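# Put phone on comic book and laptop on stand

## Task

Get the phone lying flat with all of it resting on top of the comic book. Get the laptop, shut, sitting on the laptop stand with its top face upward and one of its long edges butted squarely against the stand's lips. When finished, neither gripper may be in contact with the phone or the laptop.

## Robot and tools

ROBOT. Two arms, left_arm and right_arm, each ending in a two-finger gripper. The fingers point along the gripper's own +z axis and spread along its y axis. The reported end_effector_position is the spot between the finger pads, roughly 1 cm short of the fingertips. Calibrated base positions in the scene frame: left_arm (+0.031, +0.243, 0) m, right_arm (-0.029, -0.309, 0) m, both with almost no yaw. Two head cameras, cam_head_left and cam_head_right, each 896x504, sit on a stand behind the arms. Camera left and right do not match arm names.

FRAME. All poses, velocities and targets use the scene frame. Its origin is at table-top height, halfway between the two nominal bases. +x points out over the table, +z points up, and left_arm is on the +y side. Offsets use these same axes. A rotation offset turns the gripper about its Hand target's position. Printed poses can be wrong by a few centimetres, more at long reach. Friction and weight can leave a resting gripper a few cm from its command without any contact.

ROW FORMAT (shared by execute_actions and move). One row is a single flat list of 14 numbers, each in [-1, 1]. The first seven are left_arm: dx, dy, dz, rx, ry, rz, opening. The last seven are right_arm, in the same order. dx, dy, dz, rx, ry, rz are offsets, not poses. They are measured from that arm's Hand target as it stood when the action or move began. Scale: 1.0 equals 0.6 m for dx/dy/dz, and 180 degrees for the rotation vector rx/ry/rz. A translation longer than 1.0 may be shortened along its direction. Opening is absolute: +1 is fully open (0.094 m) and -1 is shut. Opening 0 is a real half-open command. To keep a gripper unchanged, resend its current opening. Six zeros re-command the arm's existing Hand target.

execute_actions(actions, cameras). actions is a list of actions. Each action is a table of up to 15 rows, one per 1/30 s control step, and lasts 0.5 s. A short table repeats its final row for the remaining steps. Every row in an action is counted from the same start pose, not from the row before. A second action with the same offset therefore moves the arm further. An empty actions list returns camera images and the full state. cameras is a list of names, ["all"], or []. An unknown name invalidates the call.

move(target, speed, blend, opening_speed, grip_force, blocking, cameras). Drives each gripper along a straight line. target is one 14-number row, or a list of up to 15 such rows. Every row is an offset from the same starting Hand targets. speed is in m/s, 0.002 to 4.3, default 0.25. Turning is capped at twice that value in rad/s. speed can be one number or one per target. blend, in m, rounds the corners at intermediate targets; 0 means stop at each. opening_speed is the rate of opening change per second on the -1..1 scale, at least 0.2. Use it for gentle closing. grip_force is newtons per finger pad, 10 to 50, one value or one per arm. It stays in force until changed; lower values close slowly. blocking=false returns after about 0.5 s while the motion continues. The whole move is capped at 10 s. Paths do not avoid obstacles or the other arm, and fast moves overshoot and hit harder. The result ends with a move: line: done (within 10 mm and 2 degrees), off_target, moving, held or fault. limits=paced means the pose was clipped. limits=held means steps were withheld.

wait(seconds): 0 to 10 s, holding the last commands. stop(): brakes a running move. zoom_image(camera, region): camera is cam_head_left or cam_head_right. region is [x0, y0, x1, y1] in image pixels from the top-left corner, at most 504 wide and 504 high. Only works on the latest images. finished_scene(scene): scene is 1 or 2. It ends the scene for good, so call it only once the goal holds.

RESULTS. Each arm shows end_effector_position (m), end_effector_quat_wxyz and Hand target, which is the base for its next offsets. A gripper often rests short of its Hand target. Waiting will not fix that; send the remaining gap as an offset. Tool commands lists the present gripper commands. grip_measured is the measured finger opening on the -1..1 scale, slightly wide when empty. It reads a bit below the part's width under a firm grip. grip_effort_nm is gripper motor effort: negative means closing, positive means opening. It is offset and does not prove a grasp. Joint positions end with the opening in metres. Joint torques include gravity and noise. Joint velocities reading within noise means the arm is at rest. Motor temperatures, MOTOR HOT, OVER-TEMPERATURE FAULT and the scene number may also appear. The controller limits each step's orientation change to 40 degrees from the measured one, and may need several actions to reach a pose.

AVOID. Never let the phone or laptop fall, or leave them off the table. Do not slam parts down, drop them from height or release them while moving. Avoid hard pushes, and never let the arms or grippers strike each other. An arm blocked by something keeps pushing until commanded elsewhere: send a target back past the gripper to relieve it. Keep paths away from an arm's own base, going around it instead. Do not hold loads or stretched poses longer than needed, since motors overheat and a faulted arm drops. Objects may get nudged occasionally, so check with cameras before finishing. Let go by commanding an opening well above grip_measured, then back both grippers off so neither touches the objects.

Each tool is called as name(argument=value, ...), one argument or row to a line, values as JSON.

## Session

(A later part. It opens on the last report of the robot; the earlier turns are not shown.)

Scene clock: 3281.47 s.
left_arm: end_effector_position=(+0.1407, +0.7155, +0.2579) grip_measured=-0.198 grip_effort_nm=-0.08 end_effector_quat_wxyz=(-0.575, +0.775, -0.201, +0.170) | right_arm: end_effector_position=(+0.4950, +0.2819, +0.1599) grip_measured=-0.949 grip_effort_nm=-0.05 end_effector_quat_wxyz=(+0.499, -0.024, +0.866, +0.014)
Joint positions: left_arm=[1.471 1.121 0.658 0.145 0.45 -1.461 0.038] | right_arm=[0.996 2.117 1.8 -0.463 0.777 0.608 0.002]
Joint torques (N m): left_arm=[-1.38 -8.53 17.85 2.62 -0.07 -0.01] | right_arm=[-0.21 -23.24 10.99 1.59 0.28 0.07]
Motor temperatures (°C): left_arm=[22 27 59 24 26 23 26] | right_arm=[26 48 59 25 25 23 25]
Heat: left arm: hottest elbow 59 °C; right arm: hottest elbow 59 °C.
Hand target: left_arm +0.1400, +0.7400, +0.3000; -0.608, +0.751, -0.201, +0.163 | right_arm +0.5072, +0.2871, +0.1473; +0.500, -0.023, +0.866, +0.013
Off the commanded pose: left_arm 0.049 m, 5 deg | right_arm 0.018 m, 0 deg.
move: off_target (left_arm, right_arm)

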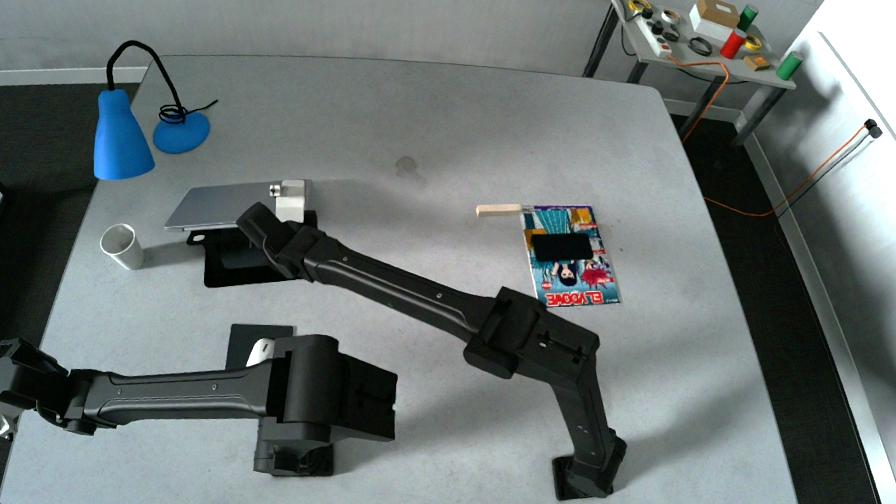

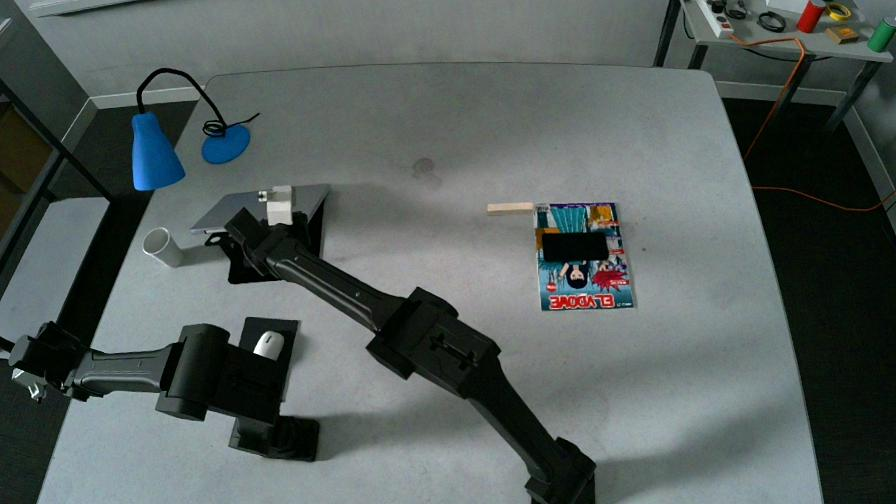

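move(
  target=[
    [0,0,0,0,0,0,-0.2,0,0,0.05,0,0,0,-0.95],
    [0,0,0,0,0,0,-0.2,-0.1167,0,0.1917,0,0,0,-0.95],
    [0,0,0,0,0,0,-0.2,-0.1167,0,0.1917,-0.4237,-0.0114,0.2826,1.0],
  ],
  speed=[0.12,0.25,0.5],
  blend=[0.01,0.03,0],
  cameras=["cam_head_left", "cam_head_right"],
)

zoom_image(
  camera="cam_head_left",
  region=[140, 160, 340, 300],
)

zoom_image(
  camera="cam_head_right",
  region=[170, 160, 350, 290],
)

Scene clock: 3352.63 s.
left_arm: end_effector_position=(+0.1407, +0.7155, +0.2579) grip_measured=-0.198 grip_effort_nm=-0.08 end_effector_quat_wxyz=(-0.575, +0.775, -0.201, +0.170) | right_arm: end_effector_position=(+0.4230, +0.2802, +0.2327) grip_measured=+0.998 grip_effort_nm=0.07 end_effector_quat_wxyz=(-0.323, +0.672, -0.589, +0.313)
Joint positions: left_arm=[1.471 1.121 0.658 0.145 0.45 -1.461 0.038] | right_arm=[1.071 1.981 1.838 -0.793 0.738 -0.88 0.094]
Joint torques (N m): left_arm=[-0.67 -7.24 17.83 2.82 -0.05 -0.06] | right_arm=[-0.32 -24.7 13.7 0.77 0.27 0.14]
Motor temperatures (°C): left_arm=[22 27 60 24 26 23 26] | right_arm=[26 46 60 25 24 23 25]
Heat: left arm: hottest elbow 60 °C; right arm: hottest elbow 60 °C.
Hand target: left_arm +0.1400, +0.7400, +0.3000; -0.608, +0.751, -0.201, +0.163 | right_arm +0.4372, +0.2871, +0.2622; -0.343, +0.659, -0.594, +0.309
Off the commanded pose: left_arm 0.049 m, 5 deg | right_arm 0.034 m, 3 deg.
move: off_target (left_arm, right_arm); target 3's new opening was sent with right_arm's hand 0.034 m and 3 deg from that target

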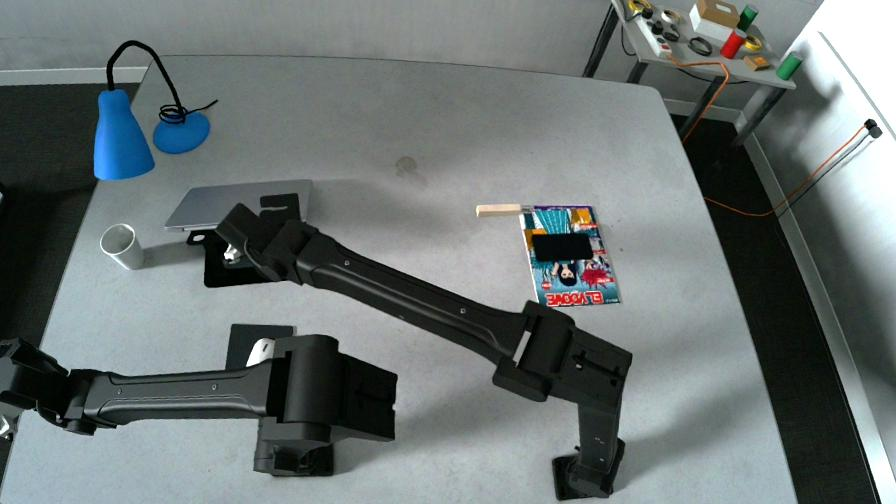

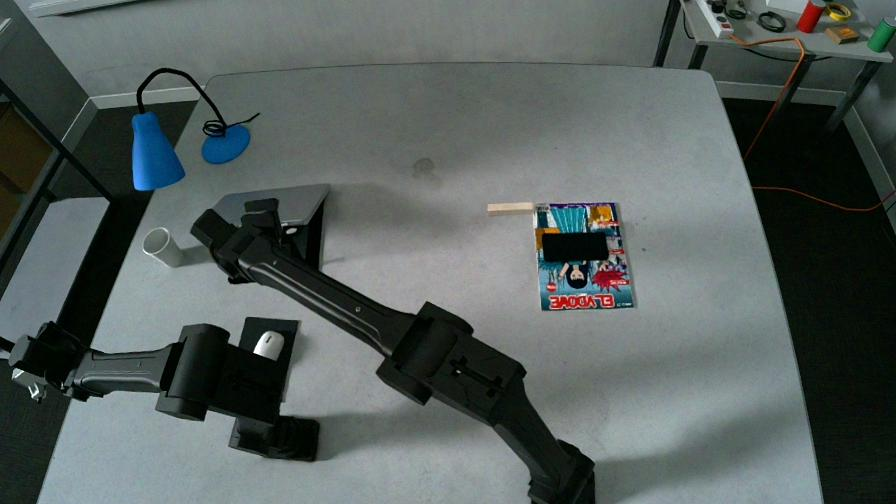

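Scaled by 2.520.

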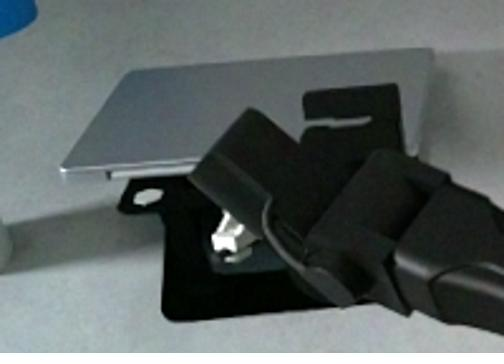

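Scaled by 2.800.

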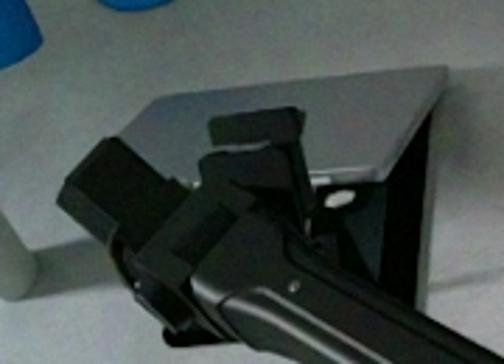

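move(
  target=[0,0,0,0,0,0,-0.2,0.05,0.0083,0.0,0,0,0,1.0],
  speed=0.12,
  cameras=[],
)

Scene clock: 3360.63 s.
left_arm: end_effector_position=(+0.1407, +0.7155, +0.2579) grip_measured=-0.198 grip_effort_nm=-0.08 end_effector_quat_wxyz=(-0.575, +0.775, -0.201, +0.170) | right_arm: end_effector_position=(+0.4550, +0.2813, +0.2504) grip_measured=+0.999 grip_effort_nm=0.07 end_effector_quat_wxyz=(-0.334, +0.665, -0.592, +0.310)
Joint positions: left_arm=[1.471 1.121 0.658 0.145 0.45 -1.461 0.038] | right_arm=[1.03 2.01 1.919 -0.794 0.715 -0.916 0.094]
Joint torques (N m): left_arm=[-1.32 -7.59 17.98 2.58 -0.06 -0.05] | right_arm=[0.09 -22.89 14.15 0.73 0.25 0.14]
Motor temperatures (°C): left_arm=[22 27 60 24 26 23 26] | right_arm=[26 46 62 25 24 23 25]
Heat: left arm: hottest elbow 60 °C; right arm: hottest elbow 62 °C.
Hand target: left_arm +0.1400, +0.7400, +0.3000; -0.608, +0.751, -0.201, +0.163 | right_arm +0.4671, +0.2922, +0.2622; -0.343, +0.659, -0.594, +0.309
Off the commanded pose: left_arm 0.049 m, 5 deg | right_arm 0.020 m, 1 deg.
move: off_target (left_arm, right_arm)
No camera images: "cameras" was empty.

move(
  target=[0,0,0,0,0,0,-0.2,0.0527,0.005,-0.0633,0,0,0,1.0],
  speed=0.1,
  cameras=["cam_head_left", "cam_head_right"],
)

zoom_image(
  camera="cam_head_left",
  region=[140, 160, 340, 300],
)

zoom_image(
  camera="cam_head_right",
  region=[170, 160, 350, 290],
)

Scene clock: 3366.57 s.
left_arm: end_effector_position=(+0.1407, +0.7155, +0.2579) grip_measured=-0.198 grip_effort_nm=-0.08 end_effector_quat_wxyz=(-0.575, +0.775, -0.201, +0.170) | right_arm: end_effector_position=(+0.4830, +0.2808, +0.2066) grip_measured=+0.999 grip_effort_nm=0.07 end_effector_quat_wxyz=(-0.320, +0.671, -0.591, +0.312)
Joint positions: left_arm=[1.471 1.121 0.658 0.145 0.45 -1.461 0.038] | right_arm=[0.994 2.08 1.924 -0.739 0.691 -0.95 0.094]
Joint torques (N m): left_arm=[-1.03 -7.77 17.92 2.69 -0.07 0] | right_arm=[0.03 -24.41 13.97 1.61 0.24 0.14]
Motor temperatures (°C): left_arm=[22 27 60 24 26 23 26] | right_arm=[26 46 61 25 24 23 25]
Heat: left arm: hottest elbow 60 °C; right arm: hottest elbow 61 °C.
Hand target: left_arm +0.1400, +0.7400, +0.3000; -0.608, +0.751, -0.201, +0.163 | right_arm +0.4988, +0.2950, +0.2244; -0.343, +0.659, -0.594, +0.309
Off the commanded pose: left_arm 0.049 m, 5 deg | right_arm 0.028 m, 3 deg.
move: off_target (left_arm, right_arm)

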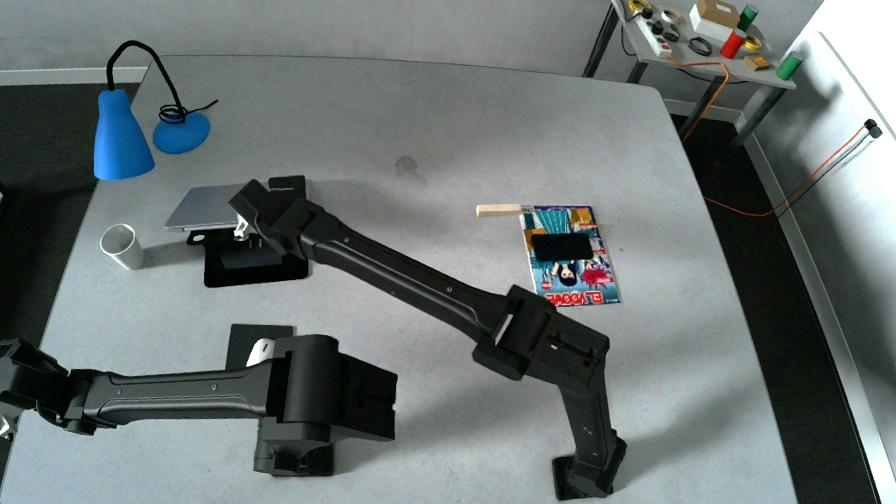

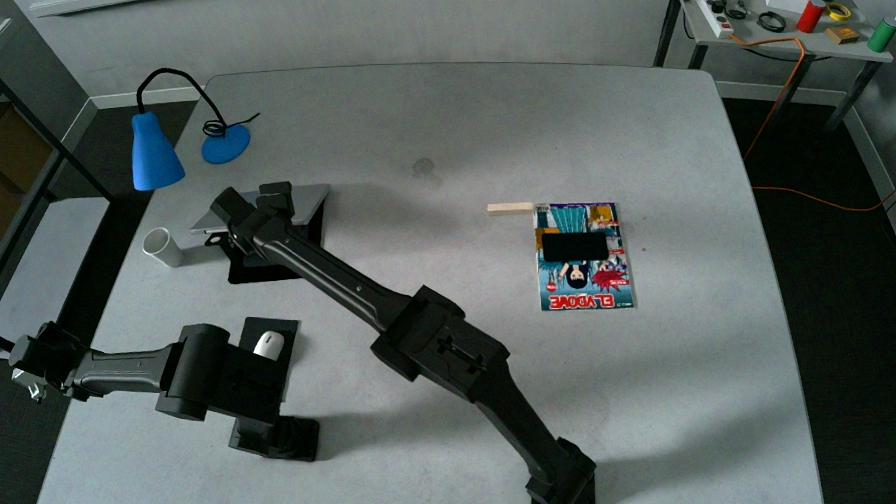

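Scaled by 2.520.

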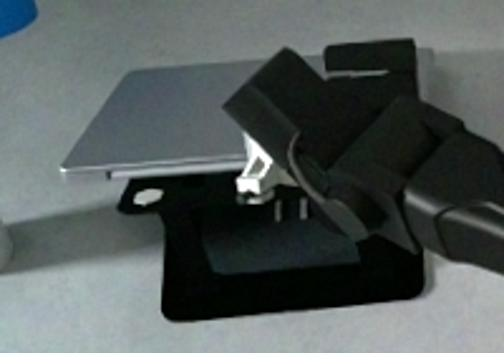

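Scaled by 2.800.

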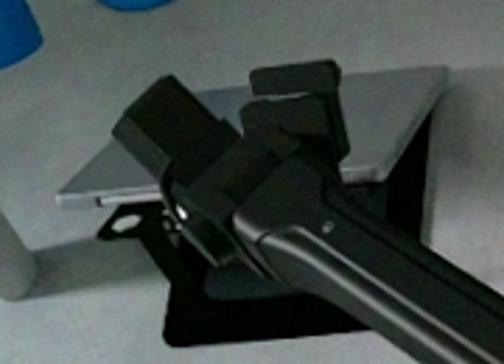

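move(
  target=[0,0,0,0,0,0,-0.2,0.0633,0.0067,-0.03,0,0,0,1.0],
  speed=0.06,
  cameras=["cam_head_left", "cam_head_right"],
)

zoom_image(
  camera="cam_head_left",
  region=[140, 160, 340, 300],
)

zoom_image(
  camera="cam_head_right",
  region=[170, 160, 350, 290],
)

Scene clock: 3375.90 s.
left_arm: end_effector_position=(+0.1407, +0.7155, +0.2579) grip_measured=-0.198 grip_effort_nm=-0.08 end_effector_quat_wxyz=(-0.575, +0.775, -0.201, +0.170) | right_arm: end_effector_position=(+0.5200, +0.2878, +0.1990) grip_measured=+0.999 grip_effort_nm=0.07 end_effector_quat_wxyz=(-0.329, +0.668, -0.592, +0.309)
Joint positions: left_arm=[1.471 1.121 0.658 0.145 0.45 -1.461 0.038] | right_arm=[0.955 2.151 2.014 -0.713 0.664 -0.989 0.094]
Joint torques (N m): left_arm=[-1.03 -8.53 18.04 2.63 -0.1 0] | right_arm=[-0.09 -24.12 14.13 1.4 0.23 0.16]
Motor temperatures (°C): left_arm=[22 27 60 24 26 23 26] | right_arm=[26 46 61 25 24 23 25]
Heat: left arm: hottest elbow 60 °C; right arm: hottest elbow 61 °C.
Hand target: left_arm +0.1400, +0.7400, +0.3000; -0.608, +0.751, -0.201, +0.163 | right_arm +0.5368, +0.2992, +0.2064; -0.343, +0.659, -0.594, +0.309
Off the commanded pose: left_arm 0.049 m, 5 deg | right_arm 0.022 m, 2 deg.
move: off_target (left_arm, right_arm)

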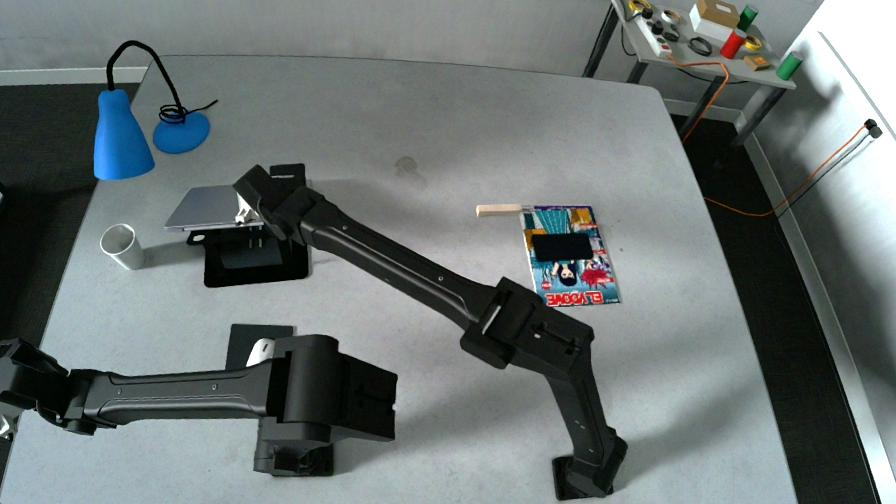

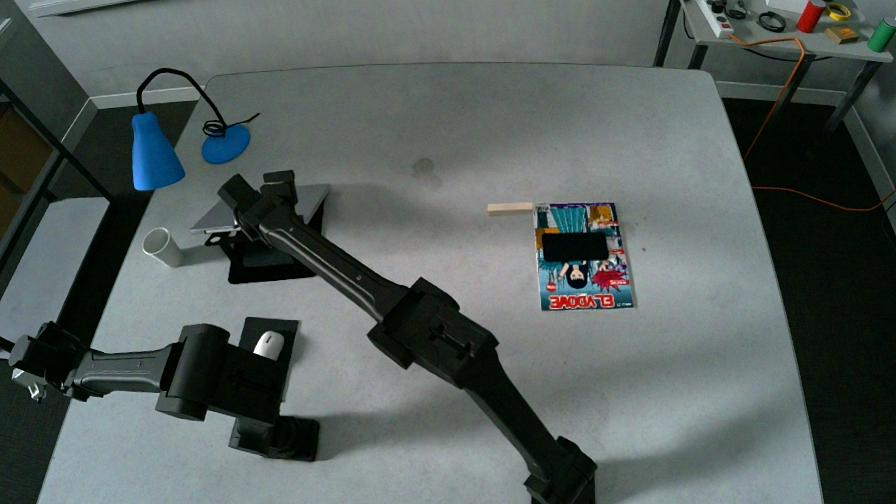

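Scaled by 2.520.

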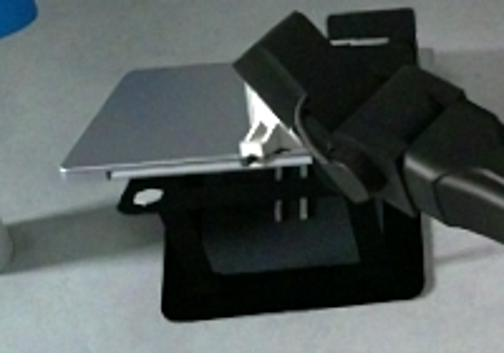

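Scaled by 2.800.

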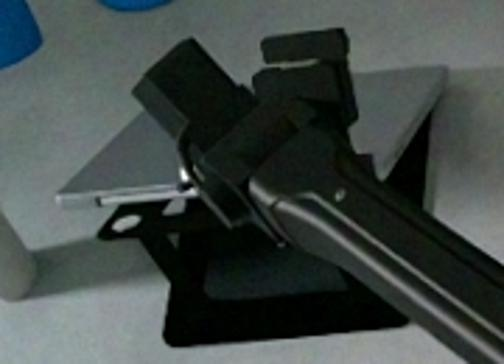

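move(
  target=[
    [0,0,0,0,0,0,-0.2,-0.0613,-0.0033,0.026,0,0,0,1.0],
    [0,0,0,0,0,0,-0.2,-0.053,-0.0033,0.0118,0,0,0,1.0],
    [0,0,0,0,0,0,-0.2,0.0053,0,-0.019,0,0,0,1.0],
  ],
  speed=[0.1,0.06,0.05],
  blend=[0.002,0.002,0],
  cameras=["cam_head_left", "cam_head_right"],
)

zoom_image(
  camera="cam_head_left",
  region=[140, 160, 340, 300],
)

zoom_image(
  camera="cam_head_right",
  region=[170, 160, 350, 290],
)

Scene clock: 3396.37 s.
left_arm: end_effector_position=(+0.1407, +0.7155, +0.2579) grip_measured=-0.198 grip_effort_nm=-0.08 end_effector_quat_wxyz=(-0.575, +0.775, -0.201, +0.170) | right_arm: end_effector_position=(+0.5240, +0.2891, +0.1914) grip_measured=+0.999 grip_effort_nm=0.07 end_effector_quat_wxyz=(-0.330, +0.667, -0.592, +0.309)
Joint positions: left_arm=[1.471 1.121 0.658 0.145 0.45 -1.461 0.038] | right_arm=[0.952 2.164 2.014 -0.696 0.661 -0.991 0.094]
Joint torques (N m): left_arm=[-1.49 -7.36 17.98 2.59 -0.07 -0.02] | right_arm=[-0.15 -23.88 13.44 1.51 0.24 0.18]
Motor temperatures (°C): left_arm=[22 27 60 24 26 23 26] | right_arm=[26 49 62 25 24 23 25]
Heat: left arm: hottest elbow 60 °C; right arm: hottest elbow 62 °C.
Hand target: left_arm +0.1400, +0.7400, +0.3000; -0.608, +0.751, -0.201, +0.163 | right_arm +0.5399, +0.2991, +0.1950; -0.343, +0.659, -0.594, +0.309
Off the commanded pose: left_arm 0.049 m, 5 deg | right_arm 0.019 m, 2 deg.
move: off_target (left_arm, right_arm)

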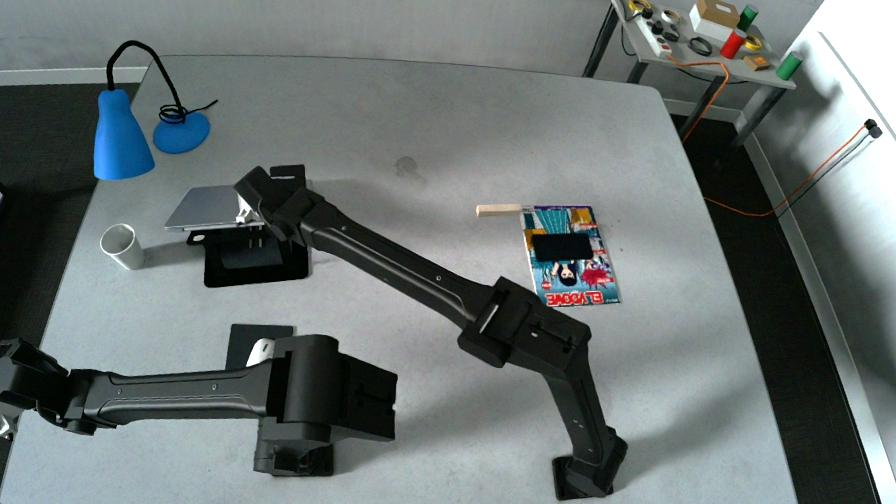

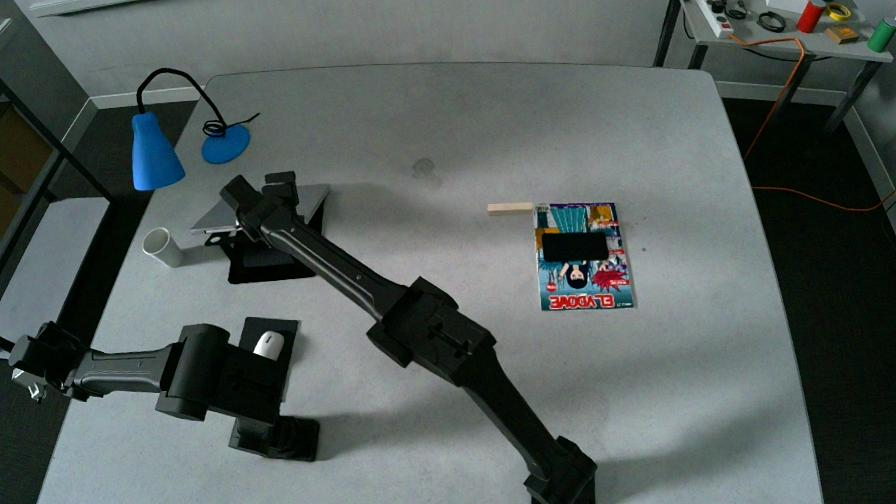

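Scaled by 2.520.

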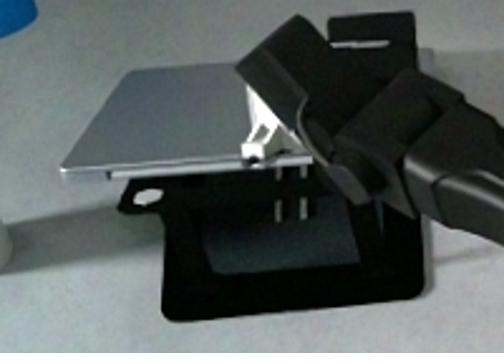

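Scaled by 2.800.

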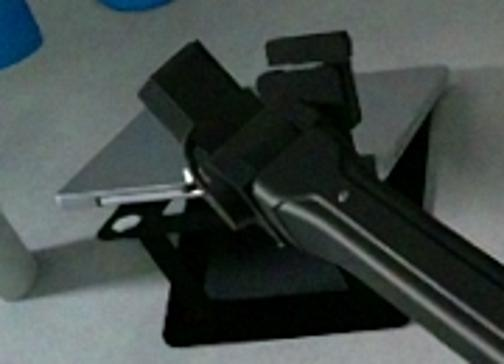

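move(
  target=[0,0,0,0,0,0,-0.2,0.0283,0,-0.015,0,0,0,1.0],
  speed=0.05,
  cameras=["cam_head_left", "cam_head_right"],
)

zoom_image(
  camera="cam_head_left",
  region=[140, 160, 340, 300],
)

zoom_image(
  camera="cam_head_right",
  region=[170, 160, 350, 290],
)

Scene clock: 3401.77 s.
left_arm: end_effector_position=(+0.1407, +0.7155, +0.2579) grip_measured=-0.198 grip_effort_nm=-0.08 end_effector_quat_wxyz=(-0.575, +0.775, -0.201, +0.170) | right_arm: end_effector_position=(+0.5397, +0.2889, +0.1855) grip_measured=+0.999 grip_effort_nm=0.07 end_effector_quat_wxyz=(-0.332, +0.666, -0.592, +0.309)
Joint positions: left_arm=[1.471 1.121 0.658 0.145 0.45 -1.461 0.038] | right_arm=[0.934 2.191 2.043 -0.682 0.649 -1.009 0.094]
Joint torques (N m): left_arm=[-0.03 -7.41 17.8 2.54 -0.06 0.01] | right_arm=[-0.21 -24.7 13.91 1.44 0.18 0.11]
Motor temperatures (°C): left_arm=[22 27 60 24 26 23 26] | right_arm=[26 48 62 25 24 23 25]
Heat: left arm: hottest elbow 60 °C; right arm: hottest elbow 62 °C.
Hand target: left_arm +0.1400, +0.7400, +0.3000; -0.608, +0.751, -0.201, +0.163 | right_arm +0.5570, +0.2990, +0.1859; -0.343, +0.659, -0.594, +0.309
Off the commanded pose: left_arm 0.049 m, 5 deg | right_arm 0.020 m, 1 deg.
move: off_target (left_arm, right_arm)

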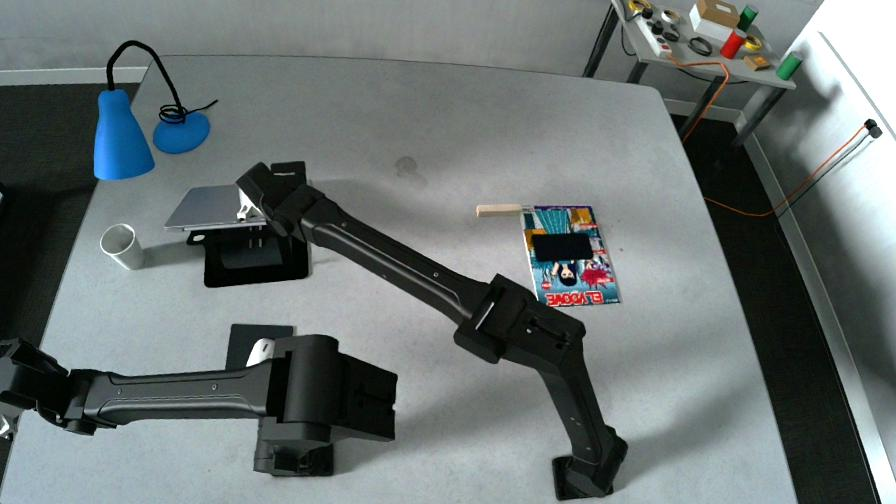

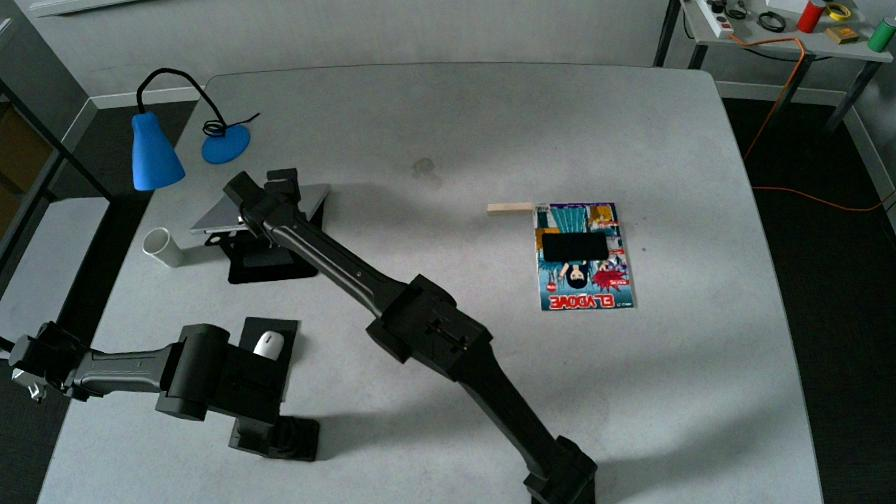

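Scaled by 2.520.

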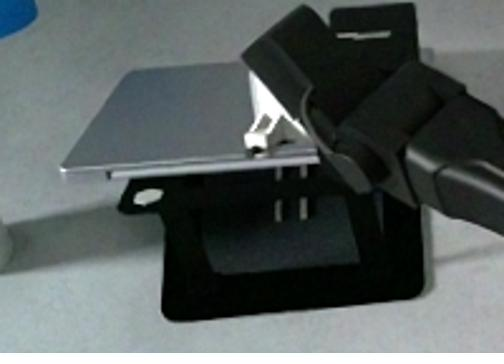

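Scaled by 2.800.

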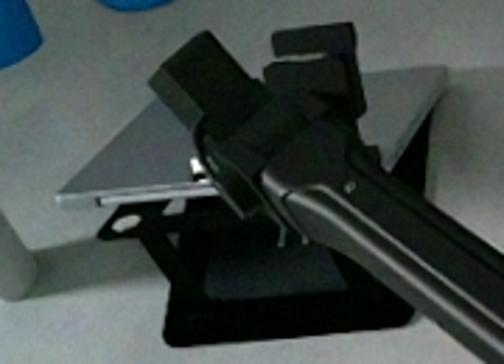

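zoom_image(
  camera="cam_head_left",
  region=[230, 155, 330, 225],
)

zoom_image(
  camera="cam_head_right",
  region=[220, 160, 340, 240],
)

Scaled by 5.040.

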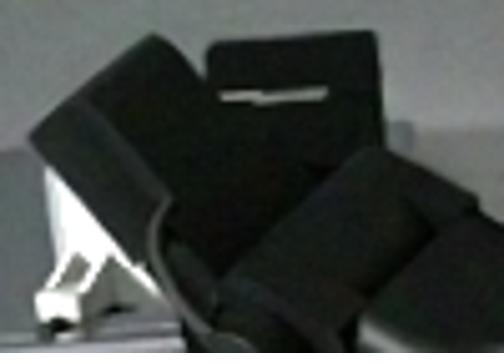

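Scaled by 4.200.

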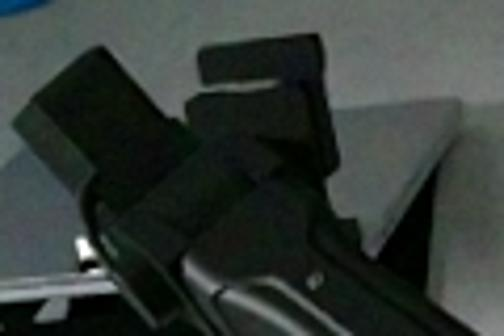

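move(
  target=[
    [0,0,0,0,0,0,-0.2,0,0,0.0333,0,0,0,1.0],
    [0,0,0,0,0,0,-0.2,-0.1,-0.0033,0.0617,0,0,0,1.0],
    [0,0,0,0,0,0,-0.2,-0.0933,-0.0033,0.0417,0,0,0,1.0],
  ],
  speed=[0.1,0.12,0.06],
  blend=[0.003,0.003,0],
  cameras=[],
)

Scene clock: 3446.33 s.
left_arm: end_effector_position=(+0.1407, +0.7155, +0.2579) grip_measured=-0.198 grip_effort_nm=-0.08 end_effector_quat_wxyz=(-0.575, +0.775, -0.201, +0.170) | right_arm: end_effector_position=(+0.5022, +0.2980, +0.2064) grip_measured=+0.999 grip_effort_nm=0.07 end_effector_quat_wxyz=(-0.336, +0.664, -0.591, +0.311)
Joint positions: left_arm=[1.471 1.121 0.658 0.145 0.45 -1.461 0.038] | right_arm=[0.985 2.138 2.007 -0.717 0.686 -0.965 0.094]
Joint torques (N m): left_arm=[-1.38 -8.12 17.89 2.52 -0.05 -0.04] | right_arm=[0.67 -27.93 8.25 1.57 0.36 0.28]
Motor temperatures (°C): left_arm=[22 27 61 24 26 23 26] | right_arm=[26 47 61 25 24 23 25]
Heat: left arm: hottest elbow 61 °C; right arm: hottest elbow 61 °C.
Hand target: left_arm +0.1400, +0.7400, +0.3000; -0.608, +0.751, -0.201, +0.163 | right_arm +0.5008, +0.2972, +0.2108; -0.343, +0.659, -0.593, +0.309
Off the commanded pose: left_arm 0.049 m, 5 deg | right_arm 0.005 m, 1 deg.
move: off_target (left_arm)
No camera images: "cameras" was empty.

move(
  target=[
    [0,0,0,0,0,0,-0.2,0,-0.0033,-0.02,0,0,0,1.0],
    [0,0,0,0,0,0,-0.2,0.03,-0.0033,-0.02,0,0,0,1.0],
    [0,0,0,0,0,0,-0.2,0.08,-0.0033,-0.0458,0,0,0,1.0],
  ],
  speed=[0.06,0.05,0.05],
  blend=[0.002,0.002,0],
  cameras=["cam_head_left", "cam_head_right"],
)

zoom_image(
  camera="cam_head_left",
  region=[140, 160, 340, 300],
)

zoom_image(
  camera="cam_head_right",
  region=[170, 160, 350, 290],
)

Scene clock: 3453.50 s.
left_arm: end_effector_position=(+0.1407, +0.7155, +0.2579) grip_measured=-0.198 grip_effort_nm=-0.08 end_effector_quat_wxyz=(-0.575, +0.775, -0.201, +0.170) | right_arm: end_effector_position=(+0.5316, +0.2852, +0.1884) grip_measured=+0.999 grip_effort_nm=0.07 end_effector_quat_wxyz=(-0.336, +0.664, -0.592, +0.309)
Joint positions: left_arm=[1.471 1.121 0.658 0.145 0.45 -1.461 0.038] | right_arm=[0.94 2.162 1.998 -0.661 0.654 -1.004 0.094]
Joint torques (N m): left_arm=[-0.5 -8 17.88 2.61 -0.03 -0.01] | right_arm=[-0.21 -23.65 13.56 1.5 0.14 0.14]
Motor temperatures (°C): left_arm=[22 27 61 24 26 23 26] | right_arm=[26 49 61 25 24 23 25]
Heat: left arm: hottest elbow 61 °C; right arm: hottest elbow 61 °C.
Hand target: left_arm +0.1400, +0.7400, +0.3000; -0.608, +0.751, -0.201, +0.163 | right_arm +0.5488, +0.2952, +0.1837; -0.343, +0.659, -0.594, +0.309
Off the commanded pose: left_arm 0.049 m, 5 deg | right_arm 0.021 m, 1 deg.
move: off_target (left_arm, right_arm)

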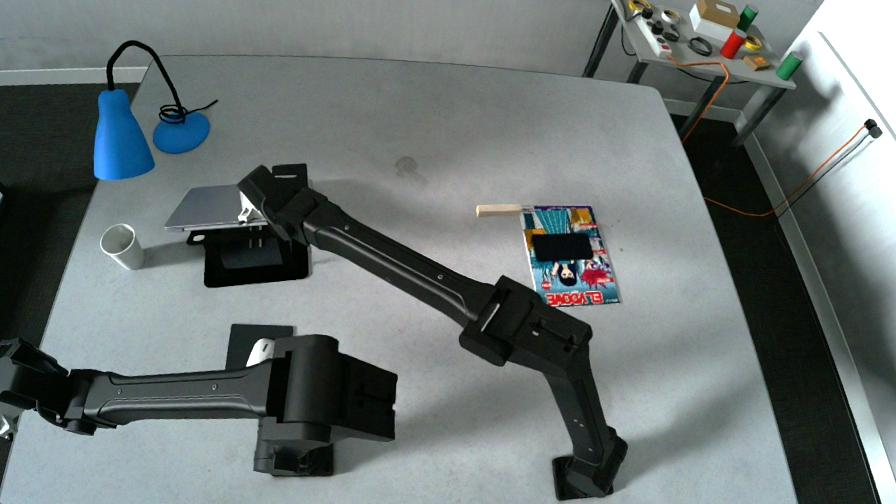

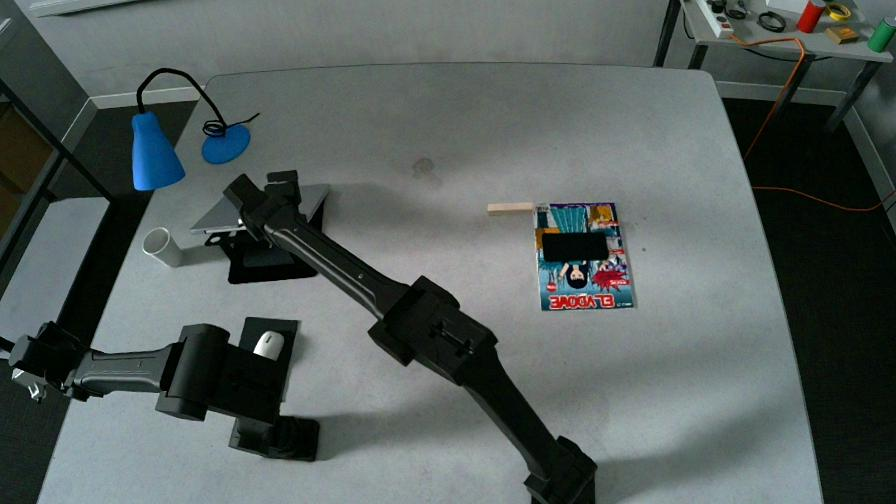

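Scaled by 2.520.

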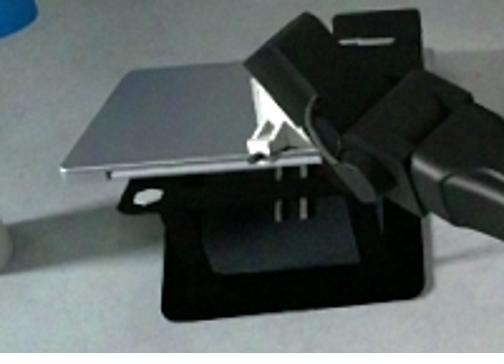

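Scaled by 2.800.

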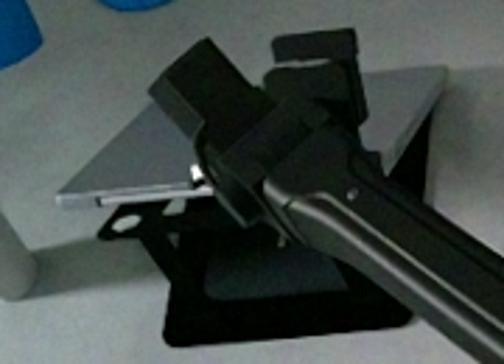

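move(
  target=[
    [0,0,0,0,0,0,-0.2,0,0,0.035,0,0,0,1.0],
    [0,0,0,0,0,0,-0.2,-0.1013,0.0033,0.0517,0,0,0,1.0],
    [0,0,0,0,0,0,-0.2,-0.1013,0.0033,0.0,0,0,0,1.0],
  ],
  speed=[0.1,0.12,0.06],
  blend=[0.003,0.003,0],
  cameras=[],
)

Scene clock: 3464.90 s.
left_arm: end_effector_position=(+0.1407, +0.7155, +0.2579) grip_measured=-0.198 grip_effort_nm=-0.08 end_effector_quat_wxyz=(-0.575, +0.775, -0.201, +0.170) | right_arm: end_effector_position=(+0.4915, +0.2987, +0.1906) grip_measured=+0.999 grip_effort_nm=0.07 end_effector_quat_wxyz=(-0.345, +0.658, -0.593, +0.311)
Joint positions: left_arm=[1.471 1.121 0.658 0.145 0.45 -1.461 0.038] | right_arm=[0.999 2.125 1.936 -0.65 0.7 -0.949 0.094]
Joint torques (N m): left_arm=[-1.49 -7.77 17.98 2.74 -0.08 0.03] | right_arm=[0.67 -27.22 7.5 1.5 0.25 0.27]
Motor temperatures (°C): left_arm=[22 27 61 24 26 23 26] | right_arm=[26 49 61 25 24 23 25]
Heat: left arm: hottest elbow 61 °C; right arm: hottest elbow 61 °C.
Hand target: left_arm +0.1400, +0.7400, +0.3000; -0.608, +0.751, -0.201, +0.163 | right_arm +0.4882, +0.2971, +0.1835; -0.343, +0.659, -0.594, +0.309
Off the commanded pose: left_arm 0.049 m, 5 deg | right_arm 0.008 m, 0 deg.
move: off_target (left_arm)
No camera images: "cameras" was empty.

move(
  target=[0,0,0,0,0,0,-0.2,0.0813,-0.0018,-0.0375,0,0,0,1.0],
  speed=0.05,
  cameras=["cam_head_left", "cam_head_right"],
)

zoom_image(
  camera="cam_head_left",
  region=[140, 160, 340, 300],
)

zoom_image(
  camera="cam_head_right",
  region=[170, 160, 350, 290],
)

Scene clock: 3474.07 s.
left_arm: end_effector_position=(+0.1407, +0.7155, +0.2579) grip_measured=-0.198 grip_effort_nm=-0.08 end_effector_quat_wxyz=(-0.575, +0.775, -0.201, +0.170) | right_arm: end_effector_position=(+0.5123, +0.2919, +0.1844) grip_measured=+0.999 grip_effort_nm=0.07 end_effector_quat_wxyz=(-0.348, +0.662, -0.589, +0.305)
Joint positions: left_arm=[1.471 1.121 0.658 0.145 0.45 -1.461 0.038] | right_arm=[0.966 2.136 1.936 -0.611 0.662 -0.989 0.094]
Joint torques (N m): left_arm=[-0.91 -7.88 18 2.61 -0.11 0.04] | right_arm=[-1.08 -21.89 12.56 1.78 0.16 0.11]
Motor temperatures (°C): left_arm=[22 27 61 24 26 23 26] | right_arm=[26 50 59 25 24 23 25]
Heat: left arm: hottest elbow 61 °C; right arm: hottest elbow 59 °C.
Hand target: left_arm +0.1400, +0.7400, +0.3000; -0.608, +0.751, -0.201, +0.163 | right_arm +0.5369, +0.2961, +0.1610; -0.343, +0.659, -0.594, +0.309
Off the commanded pose: left_arm 0.049 m, 5 deg | right_arm 0.034 m, 1 deg.
move: off_target (left_arm, right_arm)

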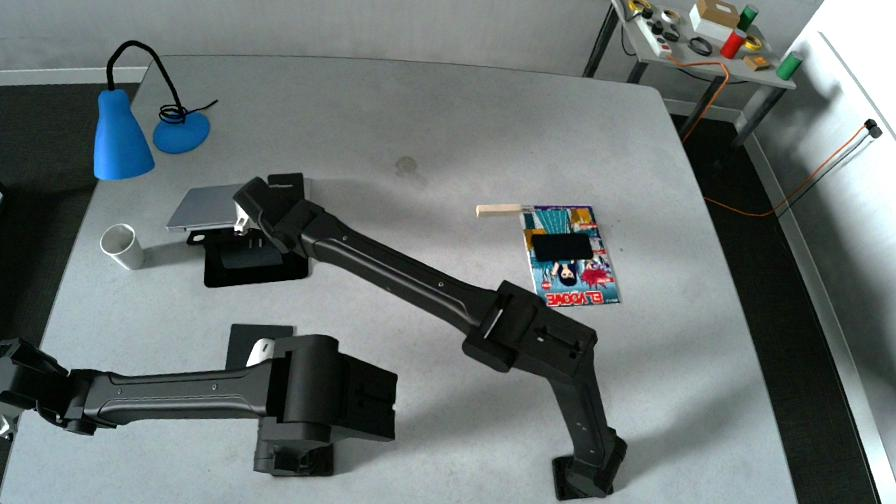

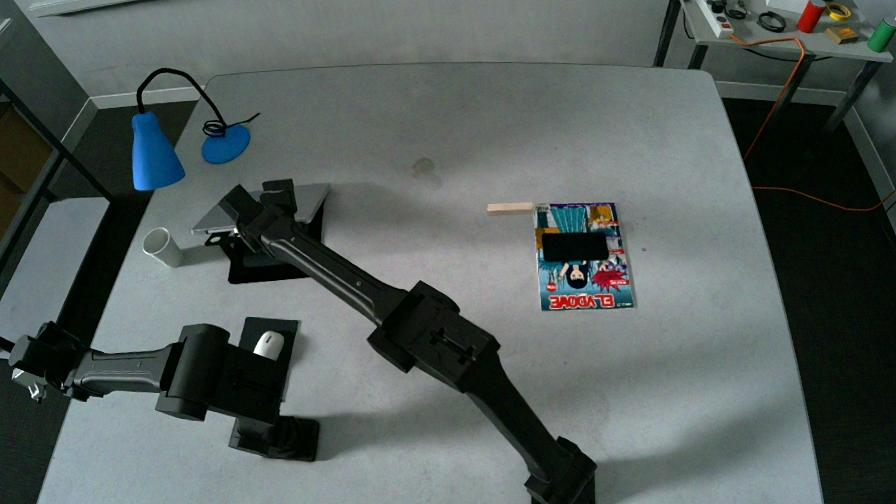

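Scaled by 2.520.

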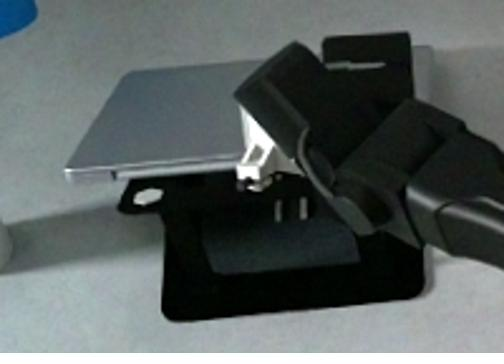

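Scaled by 2.800.

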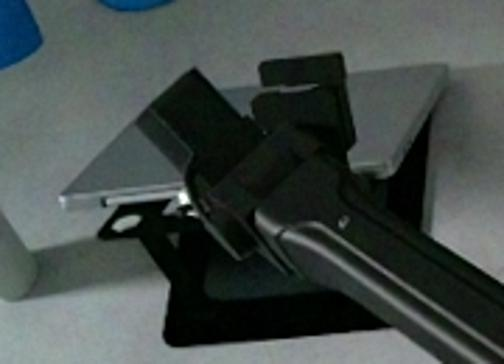

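zoom_image(
  camera="cam_head_right",
  region=[185, 175, 335, 245],
)

zoom_image(
  camera="cam_head_left",
  region=[155, 165, 325, 250],
)

Scaled by 3.360.

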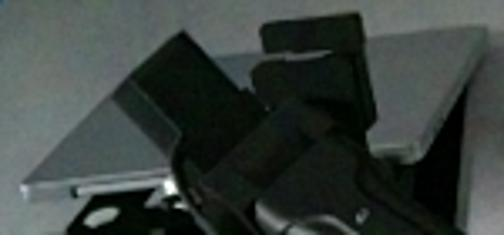

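Scaled by 2.965.

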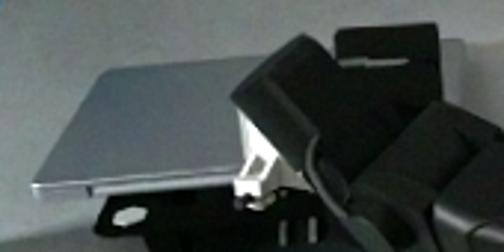

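move(
  target=[0,0,0,0,0,0,-0.2,0.02,0,-0.01,0,0,0,1.0],
  speed=0.05,
  cameras=["cam_head_left", "cam_head_right"],
)

zoom_image(
  camera="cam_head_left",
  region=[140, 160, 340, 300],
)

zoom_image(
  camera="cam_head_right",
  region=[170, 160, 350, 290],
)

Scene clock: 3500.73 s.
left_arm: end_effector_position=(+0.1407, +0.7155, +0.2579) grip_measured=-0.198 grip_effort_nm=-0.08 end_effector_quat_wxyz=(-0.575, +0.775, -0.201, +0.170) | right_arm: end_effector_position=(+0.5186, +0.2908, +0.1829) grip_measured=+0.999 grip_effort_nm=0.07 end_effector_quat_wxyz=(-0.348, +0.664, -0.587, +0.305)
Joint positions: left_arm=[1.471 1.121 0.658 0.145 0.45 -1.461 0.038] | right_arm=[0.957 2.143 1.941 -0.603 0.654 -1.003 0.094]
Joint torques (N m): left_arm=[-0.97 -8 17.88 2.58 -0.04 0.03] | right_arm=[-1.32 -20.84 13.42 1.84 0.15 0.19]
Motor temperatures (°C): left_arm=[22 27 61 24 26 23 26] | right_arm=[26 48 59 25 24 23 25]
Heat: left arm: hottest elbow 61 °C; right arm: hottest elbow 59 °C.
Hand target: left_arm +0.1400, +0.7400, +0.3000; -0.608, +0.751, -0.201, +0.163 | right_arm +0.5489, +0.2962, +0.1552; -0.344, +0.659, -0.594, +0.309
Off the commanded pose: left_arm 0.049 m, 5 deg | right_arm 0.042 m, 1 deg.
move: off_target (left_arm, right_arm)

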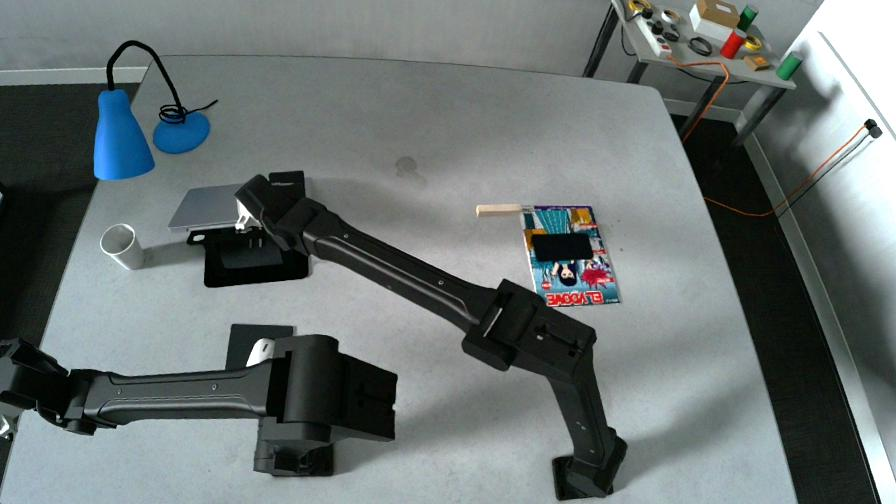

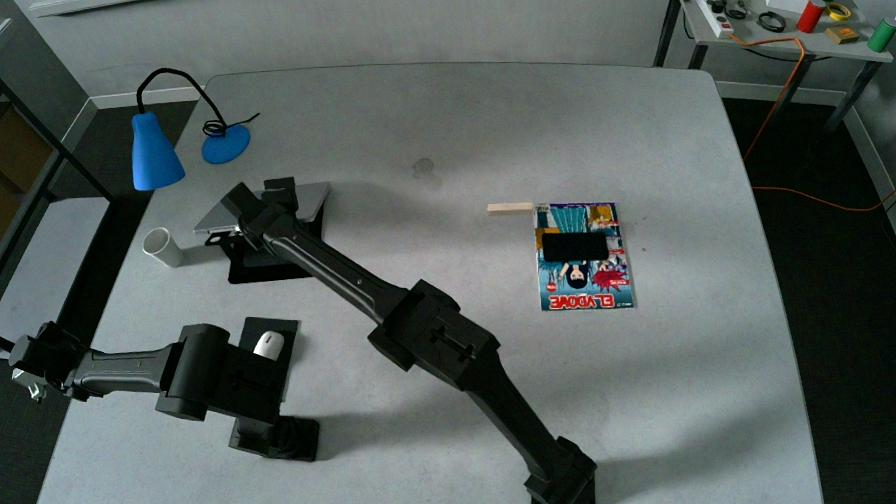

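Scaled by 2.520.

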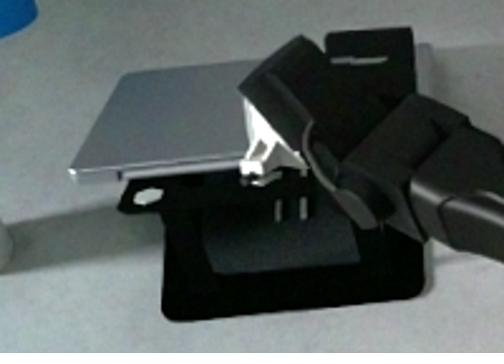

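Scaled by 2.800.

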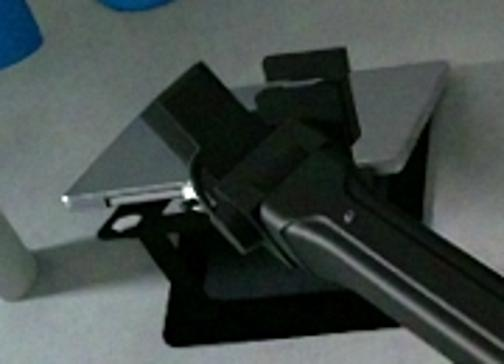

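zoom_image(
  camera="cam_head_left",
  region=[160, 180, 260, 250],
)

zoom_image(
  camera="cam_head_right",
  region=[185, 175, 335, 245],
)

Scaled by 5.040.

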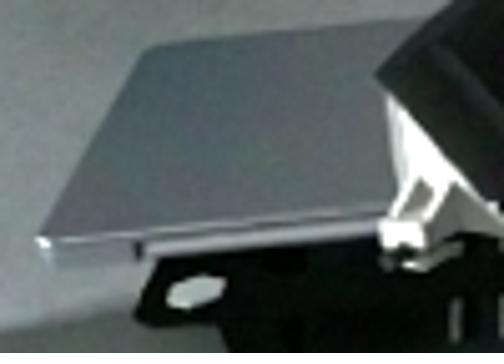

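Scaled by 3.360.

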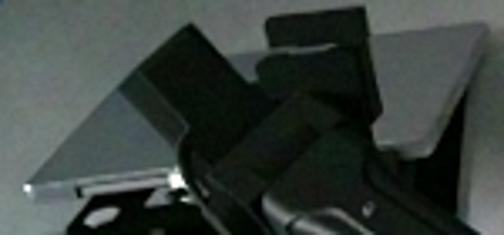

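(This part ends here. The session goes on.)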